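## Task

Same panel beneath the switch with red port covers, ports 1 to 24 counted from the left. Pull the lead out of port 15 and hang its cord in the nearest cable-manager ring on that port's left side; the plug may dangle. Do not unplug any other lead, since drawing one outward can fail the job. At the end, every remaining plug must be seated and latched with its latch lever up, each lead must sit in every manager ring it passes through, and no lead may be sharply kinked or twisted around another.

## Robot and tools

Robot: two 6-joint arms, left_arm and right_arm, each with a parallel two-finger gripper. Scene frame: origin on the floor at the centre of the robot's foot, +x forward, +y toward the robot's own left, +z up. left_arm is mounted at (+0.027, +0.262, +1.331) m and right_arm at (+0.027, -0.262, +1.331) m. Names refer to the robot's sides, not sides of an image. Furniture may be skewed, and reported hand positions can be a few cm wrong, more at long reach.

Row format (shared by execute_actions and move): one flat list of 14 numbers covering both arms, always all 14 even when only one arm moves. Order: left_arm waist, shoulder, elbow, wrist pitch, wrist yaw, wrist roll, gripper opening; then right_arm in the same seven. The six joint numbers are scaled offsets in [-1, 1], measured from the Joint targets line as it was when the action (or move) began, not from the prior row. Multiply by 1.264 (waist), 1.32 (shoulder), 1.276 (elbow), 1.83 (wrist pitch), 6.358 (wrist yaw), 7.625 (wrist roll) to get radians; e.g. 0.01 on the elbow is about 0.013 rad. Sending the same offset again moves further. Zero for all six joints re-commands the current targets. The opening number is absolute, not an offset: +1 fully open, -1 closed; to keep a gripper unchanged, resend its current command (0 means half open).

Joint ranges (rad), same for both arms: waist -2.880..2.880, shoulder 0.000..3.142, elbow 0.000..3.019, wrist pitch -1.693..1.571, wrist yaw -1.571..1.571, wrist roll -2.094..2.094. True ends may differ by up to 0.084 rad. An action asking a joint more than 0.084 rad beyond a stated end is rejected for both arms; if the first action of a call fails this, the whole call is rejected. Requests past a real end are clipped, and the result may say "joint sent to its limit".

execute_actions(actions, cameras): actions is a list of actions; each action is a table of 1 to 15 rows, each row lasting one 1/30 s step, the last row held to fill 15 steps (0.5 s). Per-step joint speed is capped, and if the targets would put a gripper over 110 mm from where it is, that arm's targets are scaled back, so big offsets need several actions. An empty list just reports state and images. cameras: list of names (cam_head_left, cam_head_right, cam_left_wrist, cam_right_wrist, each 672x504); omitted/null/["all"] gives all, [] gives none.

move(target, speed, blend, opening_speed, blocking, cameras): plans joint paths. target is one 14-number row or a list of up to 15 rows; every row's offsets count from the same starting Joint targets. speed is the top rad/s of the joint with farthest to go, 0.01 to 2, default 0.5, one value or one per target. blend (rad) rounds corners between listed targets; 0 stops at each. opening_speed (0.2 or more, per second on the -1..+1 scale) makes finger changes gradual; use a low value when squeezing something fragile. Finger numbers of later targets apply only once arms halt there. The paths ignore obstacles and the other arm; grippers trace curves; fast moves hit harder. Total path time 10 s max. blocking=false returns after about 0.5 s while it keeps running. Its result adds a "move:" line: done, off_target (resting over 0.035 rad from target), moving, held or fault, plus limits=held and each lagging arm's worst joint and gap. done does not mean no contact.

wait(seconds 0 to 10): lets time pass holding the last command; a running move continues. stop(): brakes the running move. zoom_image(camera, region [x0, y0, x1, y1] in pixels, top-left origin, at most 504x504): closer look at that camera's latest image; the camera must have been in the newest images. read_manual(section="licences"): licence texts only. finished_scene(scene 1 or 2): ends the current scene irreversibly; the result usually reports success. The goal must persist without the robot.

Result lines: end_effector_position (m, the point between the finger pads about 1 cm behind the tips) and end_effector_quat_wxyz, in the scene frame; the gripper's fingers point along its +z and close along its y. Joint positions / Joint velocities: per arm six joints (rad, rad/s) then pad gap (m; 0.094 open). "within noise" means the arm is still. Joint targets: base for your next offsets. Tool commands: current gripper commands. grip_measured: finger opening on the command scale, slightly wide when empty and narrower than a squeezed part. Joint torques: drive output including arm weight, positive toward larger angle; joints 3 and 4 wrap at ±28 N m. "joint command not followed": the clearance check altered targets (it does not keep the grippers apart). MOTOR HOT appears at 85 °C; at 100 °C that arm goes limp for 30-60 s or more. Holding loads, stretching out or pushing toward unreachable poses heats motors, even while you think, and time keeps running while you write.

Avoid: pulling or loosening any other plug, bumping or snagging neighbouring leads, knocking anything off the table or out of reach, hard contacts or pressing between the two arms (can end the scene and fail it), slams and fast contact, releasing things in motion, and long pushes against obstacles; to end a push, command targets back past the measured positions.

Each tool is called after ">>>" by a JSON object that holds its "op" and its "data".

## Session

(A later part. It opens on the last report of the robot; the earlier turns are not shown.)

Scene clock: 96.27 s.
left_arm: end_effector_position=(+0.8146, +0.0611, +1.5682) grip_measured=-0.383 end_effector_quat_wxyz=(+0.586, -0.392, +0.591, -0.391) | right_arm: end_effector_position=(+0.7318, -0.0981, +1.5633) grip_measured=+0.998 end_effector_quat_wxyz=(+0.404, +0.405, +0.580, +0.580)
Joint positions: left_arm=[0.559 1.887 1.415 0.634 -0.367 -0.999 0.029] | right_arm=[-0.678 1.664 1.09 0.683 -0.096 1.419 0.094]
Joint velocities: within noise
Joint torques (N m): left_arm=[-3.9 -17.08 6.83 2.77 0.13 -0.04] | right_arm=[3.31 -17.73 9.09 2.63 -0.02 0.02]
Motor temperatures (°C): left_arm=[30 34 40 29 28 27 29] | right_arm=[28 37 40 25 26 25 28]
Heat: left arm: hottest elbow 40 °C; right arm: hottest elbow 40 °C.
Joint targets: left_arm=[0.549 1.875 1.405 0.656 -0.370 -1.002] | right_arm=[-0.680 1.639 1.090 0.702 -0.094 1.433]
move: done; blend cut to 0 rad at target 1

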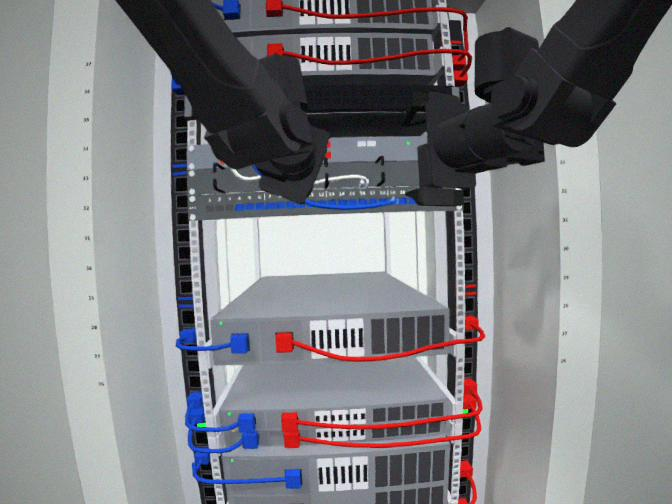

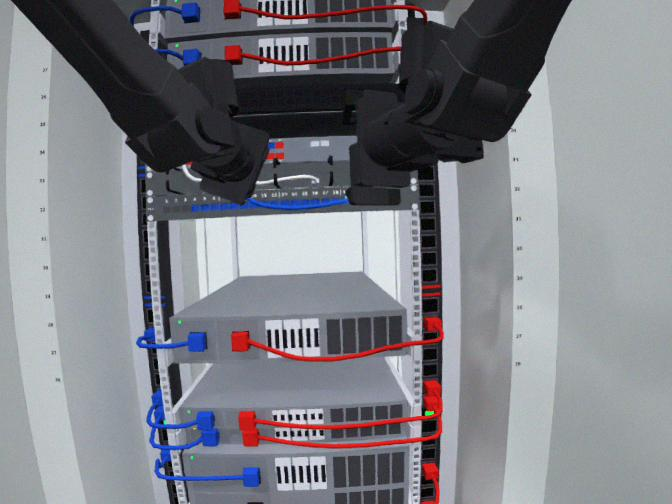

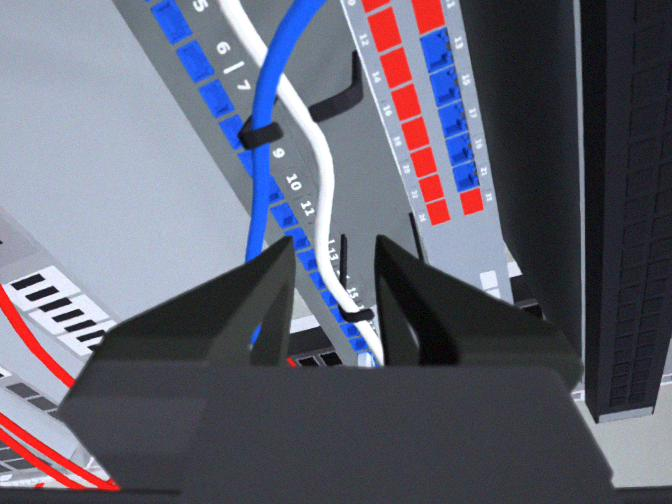

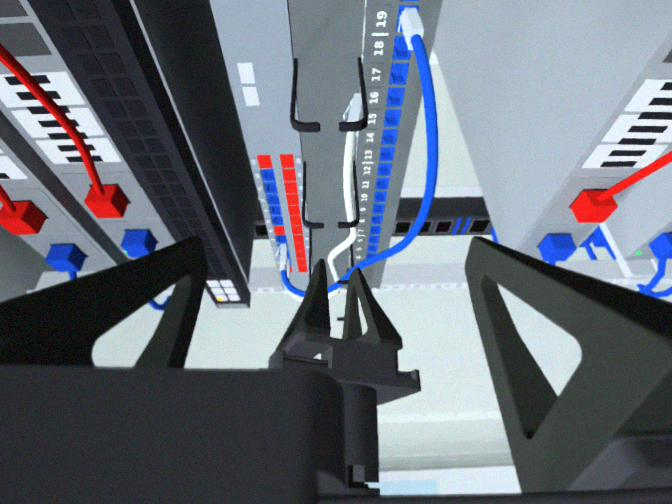

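>>> {"op": "move", "data": {"target": [-0.0245,-0.0765,-0.1395,0.0421,-0.0049,-0.05,-0.38,0,0,0,0,0,0,1], "speed": 0.4}}

>>> {"op": "zoom_image", "data": {"camera": "cam_right_wrist", "region": [250, 180, 400, 330]}}

>>> {"op": "zoom_image", "data": {"camera": "cam_left_wrist", "region": [220, 0, 420, 200]}}

>>> {"op": "zoom_image", "data": {"camera": "cam_left_wrist", "region": [220, 150, 420, 350]}}

>>> {"op": "zoom_image", "data": {"camera": "cam_head_left", "region": [290, 120, 450, 220]}}

Scene clock: 98.47 s.
left_arm: end_effector_position=(+0.7609, +0.0627, +1.5672) grip_measured=-0.383 end_effector_quat_wxyz=(+0.501, -0.497, +0.507, -0.495) | right_arm: end_effector_position=(+0.7318, -0.0981, +1.5633) grip_measured=+0.998 end_effector_quat_wxyz=(+0.404, +0.405, +0.580, +0.580)
Joint positions: left_arm=[0.528 1.786 1.237 0.711 -0.399 -1.376 0.029] | right_arm=[-0.678 1.664 1.09 0.683 -0.096 1.419 0.094]
Joint velocities: within noise
Joint torques (N m): left_arm=[-3.78 -15.5 6.49 2.85 0.13 -0.09] | right_arm=[3.31 -17.85 9.03 2.52 0 0.06]
Motor temperatures (°C): left_arm=[30 34 40 29 28 27 29] | right_arm=[28 37 40 25 26 25 28]
Heat: left arm: hottest elbow 40 °C; right arm: hottest elbow 40 °C.
Joint targets: left_arm=[0.519 1.774 1.227 0.733 -0.402 -1.384] | right_arm=[-0.680 1.639 1.090 0.702 -0.094 1.433]
move: done

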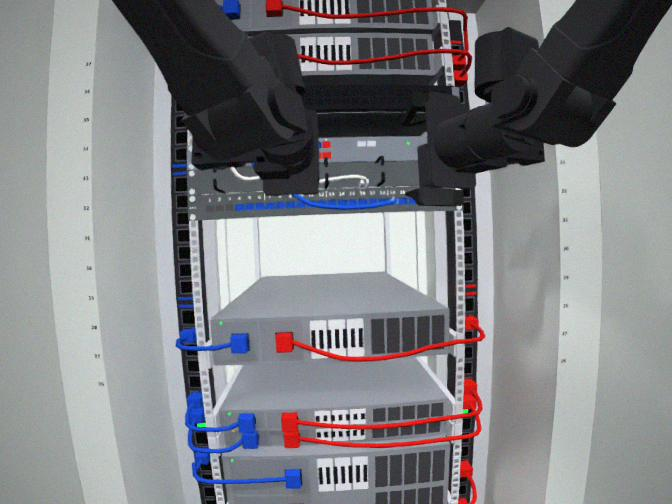

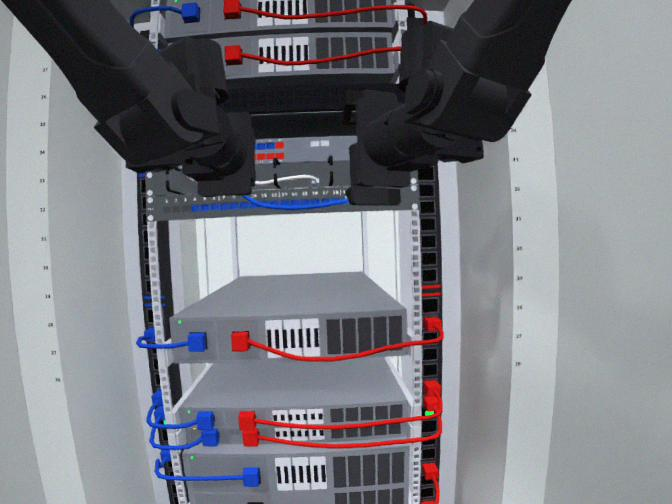

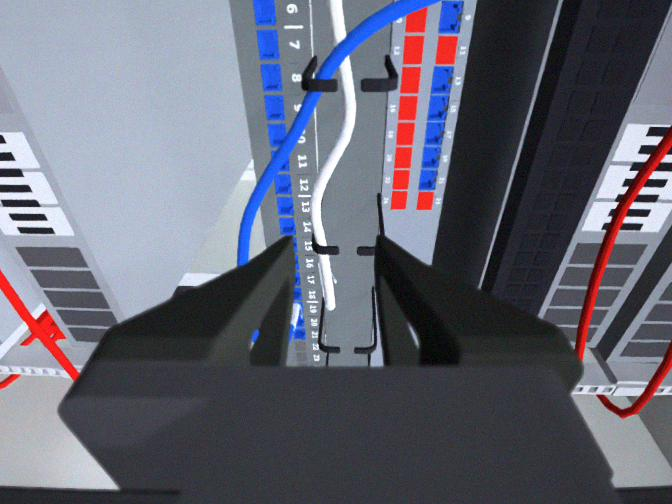

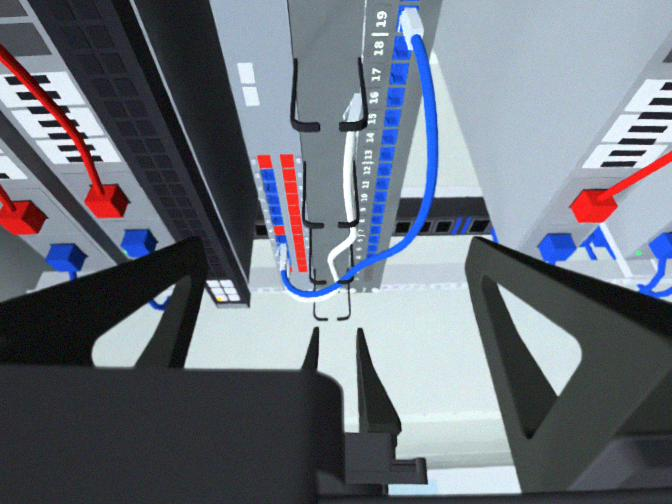

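Scaled by 3.360 from the camera's 672x504 image, which has a finer 960x720 frame.

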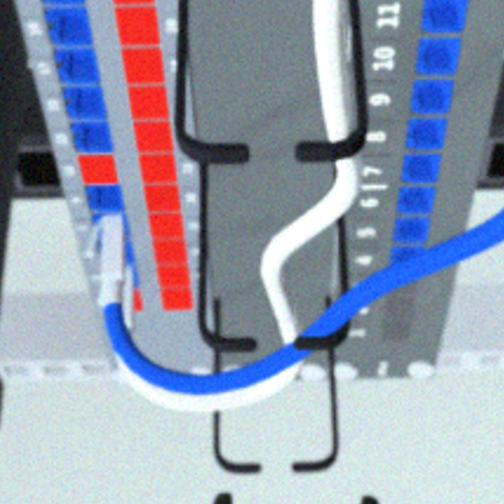

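Scaled by 2.520 from the camera's 672x504 image, which has a finer 960x720 frame.

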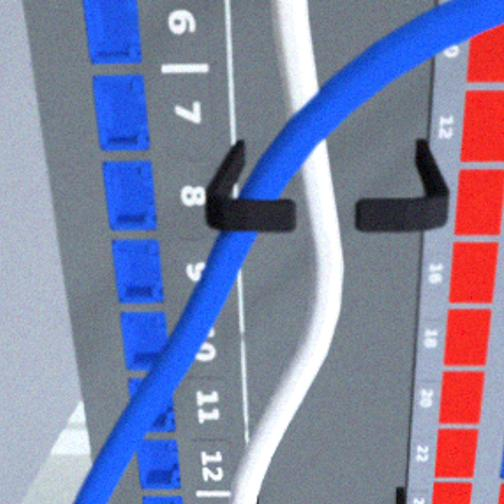

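Scaled by 2.520 from the camera's 672x504 image, which has a finer 960x720 frame.

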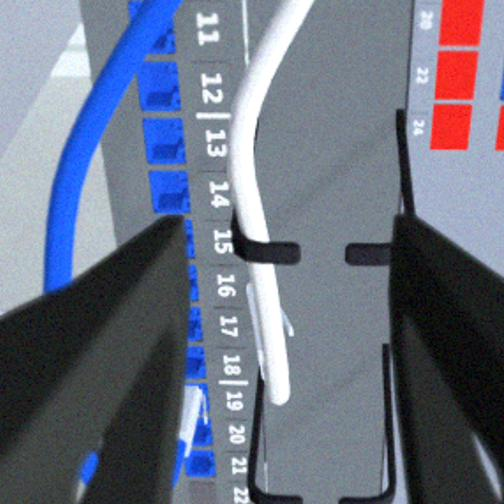

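Scaled by 3.150 from the camera's 672x504 image, which has a finer 960x720 frame.

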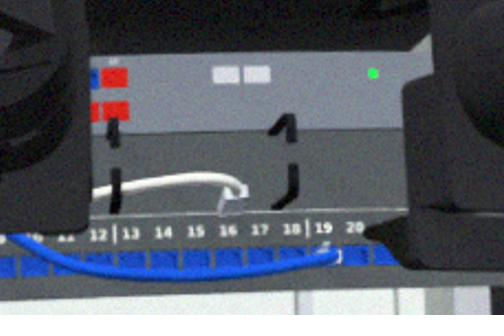

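>>> {"op": "execute_actions", "data": {"actions": []}}

Scene clock: 101.10 s.
left_arm: end_effector_position=(+0.7609, +0.0627, +1.5672) grip_measured=-0.383 end_effector_quat_wxyz=(+0.501, -0.498, +0.506, -0.495) | right_arm: end_effector_position=(+0.7318, -0.0981, +1.5633) grip_measured=+0.998 end_effector_quat_wxyz=(+0.404, +0.405, +0.580, +0.580)
Joint positions: left_arm=[0.528 1.786 1.237 0.711 -0.399 -1.377 0.029] | right_arm=[-0.678 1.664 1.09 0.683 -0.096 1.419 0.094]
Joint velocities: within noise
Joint torques (N m): left_arm=[-3.37 -14.92 6.48 2.91 0.13 -0.08] | right_arm=[3.14 -17.79 9.07 2.55 -0.02 0.06]
Motor temperatures (°C): left_arm=[30 34 39 29 28 27 29] | right_arm=[28 37 40 25 26 25 28]
Heat: left arm: hottest elbow 39 °C; right arm: hottest elbow 40 °C.
Joint targets: left_arm=[0.519 1.774 1.227 0.733 -0.402 -1.384] | right_arm=[-0.680 1.639 1.090 0.702 -0.094 1.433]
Tool commands: left_gripper/opening=-0.38 right_gripper/opening=+1.0

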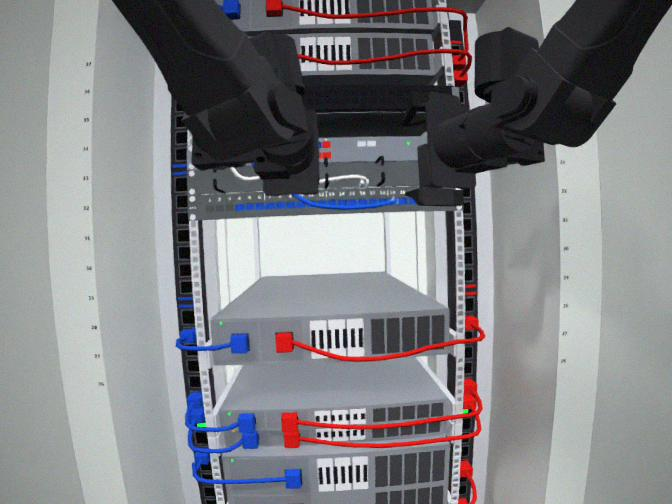

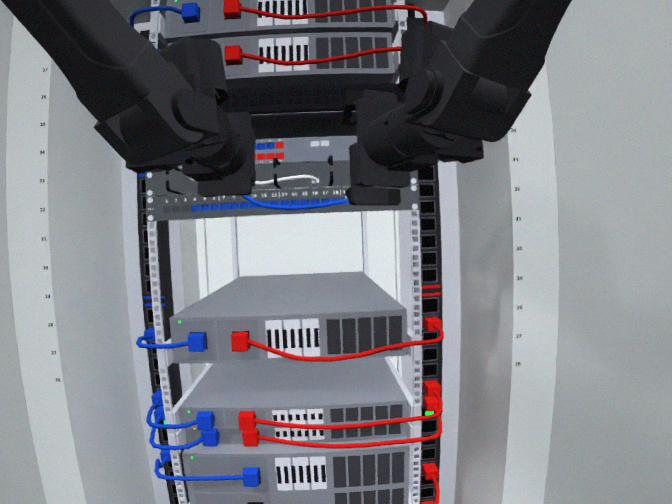

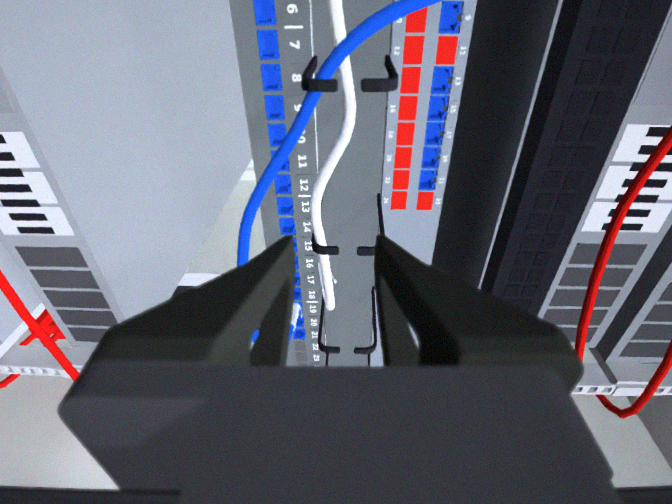

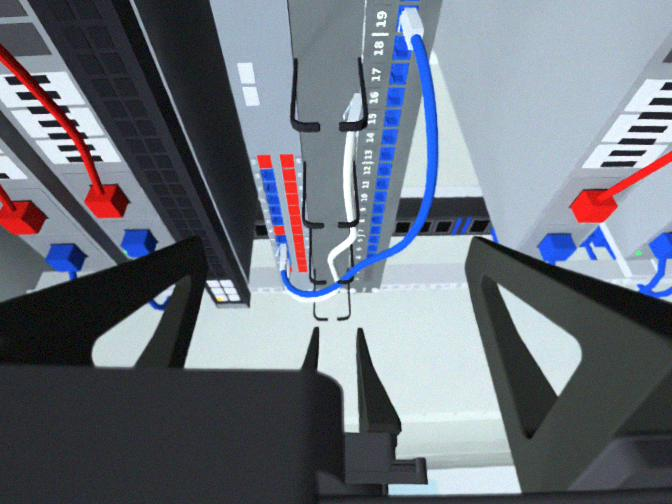

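>>> {"op": "zoom_image", "data": {"camera": "cam_left_wrist", "region": [230, 0, 430, 360]}}

>>> {"op": "zoom_image", "data": {"camera": "cam_right_wrist", "region": [270, 80, 420, 330]}}

Scaled by 1.400 from the camera's 672x504 image, which has a finer 960x720 frame.

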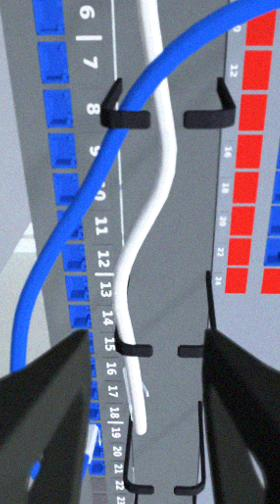

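Scaled by 2.016 from the camera's 672x504 image, which has a finer 960x720 frame.

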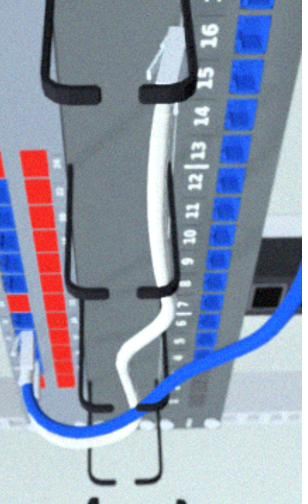

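>>> {"op": "zoom_image", "data": {"camera": "cam_left_wrist", "region": [290, 40, 410, 130]}}

>>> {"op": "zoom_image", "data": {"camera": "cam_right_wrist", "region": [290, 200, 390, 325]}}

>>> {"op": "zoom_image", "data": {"camera": "cam_left_wrist", "region": [280, 190, 400, 330]}}

Scaled by 4.200 from the camera's 672x504 image, which has a finer 960x720 frame.

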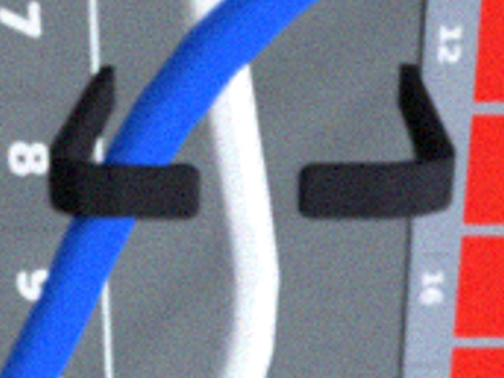

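Scaled by 4.032 from the camera's 672x504 image, which has a finer 960x720 frame.

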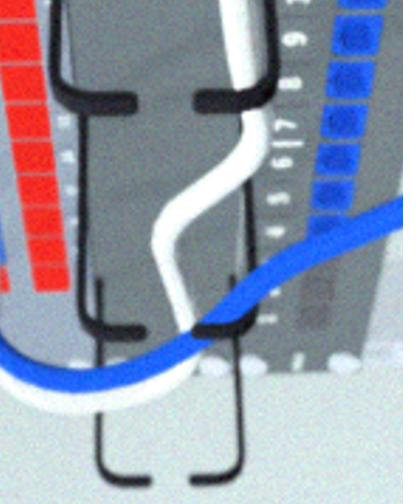

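Scaled by 3.600 from the camera's 672x504 image, which has a finer 960x720 frame.

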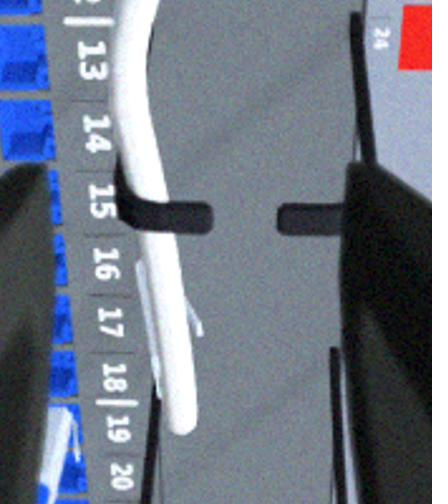

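>>> {"op": "zoom_image", "data": {"camera": "cam_head_left", "region": [180, 120, 440, 220]}}

>>> {"op": "zoom_image", "data": {"camera": "cam_head_right", "region": [140, 120, 400, 220]}}

Scaled by 1.938 from the camera's 672x504 image, which has a finer 960x720 frame.

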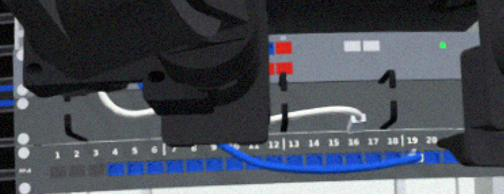

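Scaled by 1.938 from the camera's 672x504 image, which has a finer 960x720 frame.

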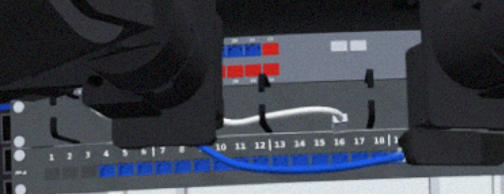

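>>> {"op": "move", "data": {"target": [0,0,0,0,0,0.131,-0.38,0,0,0,0,0,0,1], "speed": 0.8}}

Scene clock: 105.07 s.
left_arm: end_effector_position=(+0.7609, +0.0627, +1.5672) grip_measured=-0.383 end_effector_quat_wxyz=(+0.675, -0.199, +0.681, -0.200) | right_arm: end_effector_position=(+0.7318, -0.0981, +1.5633) grip_measured=+0.998 end_effector_quat_wxyz=(+0.404, +0.405, +0.580, +0.580)
Joint positions: left_arm=[0.528 1.786 1.237 0.711 -0.399 -0.392 0.029] | right_arm=[-0.678 1.664 1.09 0.683 -0.096 1.419 0.094]
Joint velocities: within noise
Joint torques (N m): left_arm=[-4.25 -15.15 6.32 2.86 0.13 0.05] | right_arm=[3.25 -17.79 9.16 2.65 -0.02 0.03]
Motor temperatures (°C): left_arm=[30 33 39 29 28 27 29] | right_arm=[28 37 40 26 26 25 28]
Heat: left arm: hottest elbow 39 °C; right arm: hottest elbow 40 °C.
Joint targets: left_arm=[0.519 1.774 1.227 0.733 -0.402 -0.385] | right_arm=[-0.680 1.639 1.090 0.702 -0.094 1.433]
move: done

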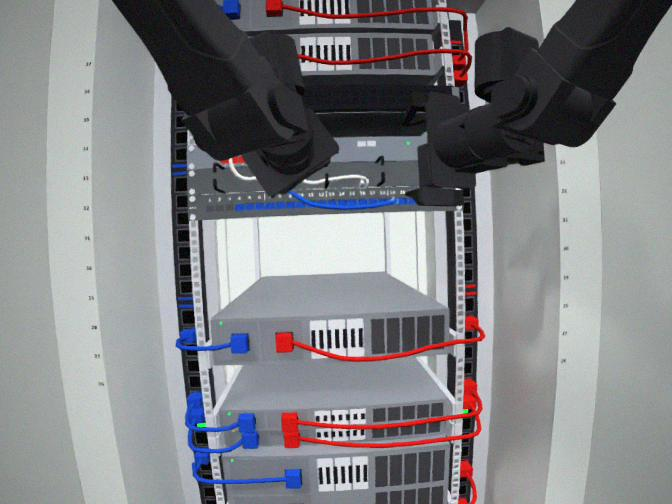

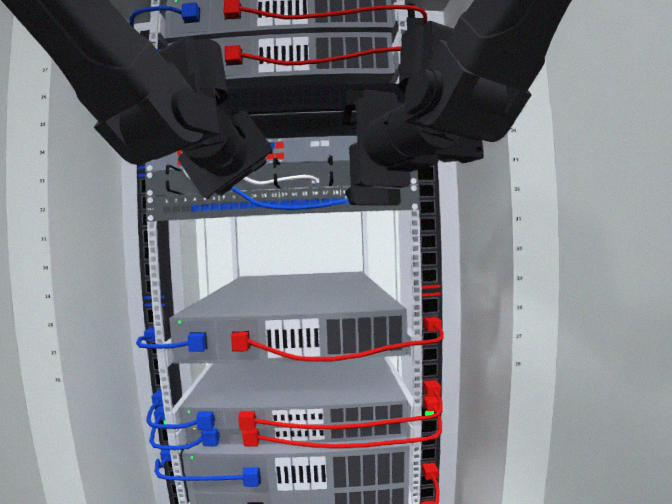

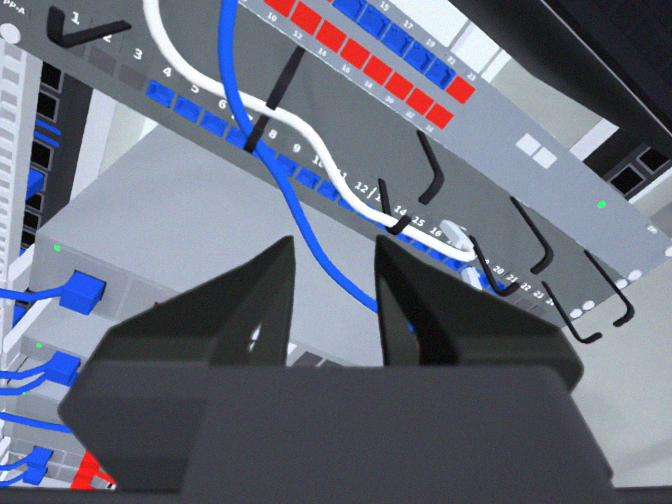

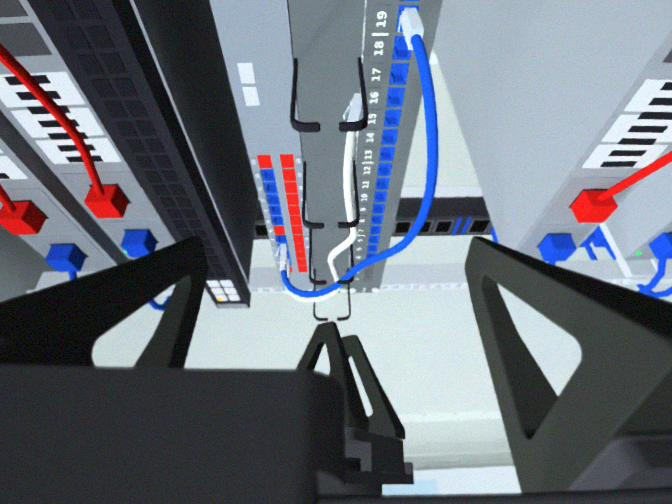

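>>> {"op": "zoom_image", "data": {"camera": "cam_left_wrist", "region": [200, 30, 340, 170]}}

>>> {"op": "zoom_image", "data": {"camera": "cam_left_wrist", "region": [340, 120, 560, 310]}}

Scaled by 3.600 from the camera's 672x504 image, which has a finer 960x720 frame.

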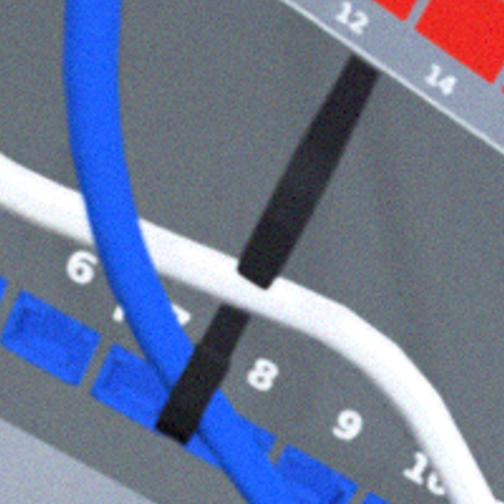

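Scaled by 2.291 from the camera's 672x504 image, which has a finer 960x720 frame.

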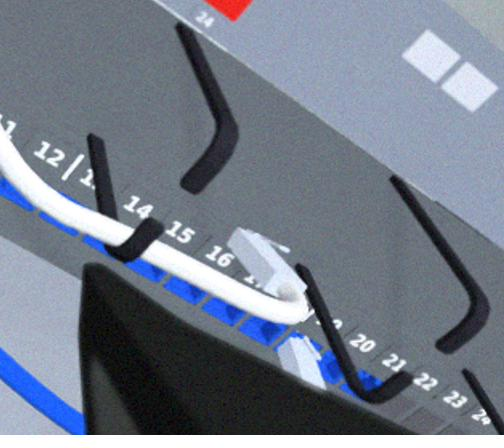

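>>> {"op": "zoom_image", "data": {"camera": "cam_left_wrist", "region": [420, 200, 520, 300]}}

>>> {"op": "zoom_image", "data": {"camera": "cam_right_wrist", "region": [310, 80, 390, 160]}}

>>> {"op": "zoom_image", "data": {"camera": "cam_head_left", "region": [310, 150, 410, 210]}}

Scaled by 5.040 from the camera's 672x504 image, which has a finer 960x720 frame.

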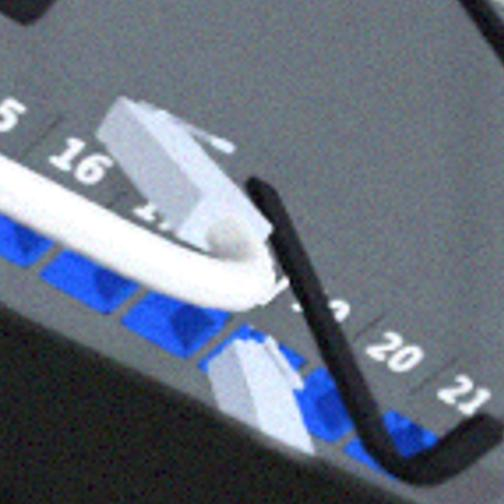

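Scaled by 6.300 from the camera's 672x504 image, which has a finer 960x720 frame.

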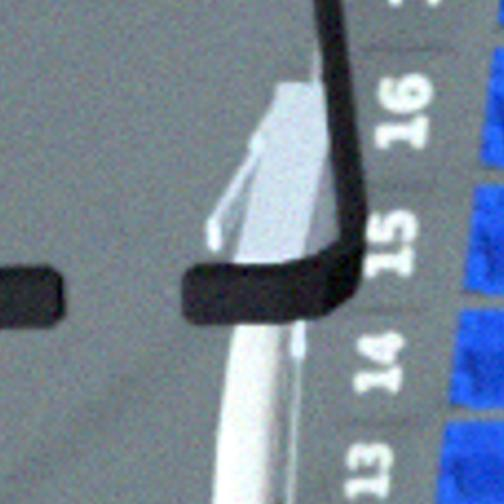

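Scaled by 5.040 from the camera's 672x504 image, which has a finer 960x720 frame.

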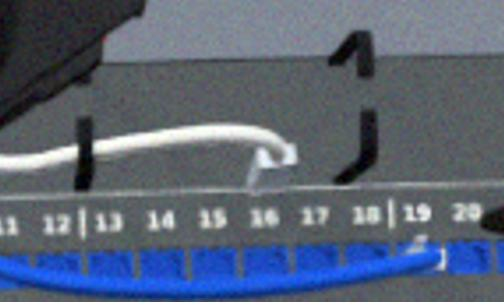

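>>> {"op": "finished_scene", "data": {"scene": 2}}

The scene is finished: the task was done.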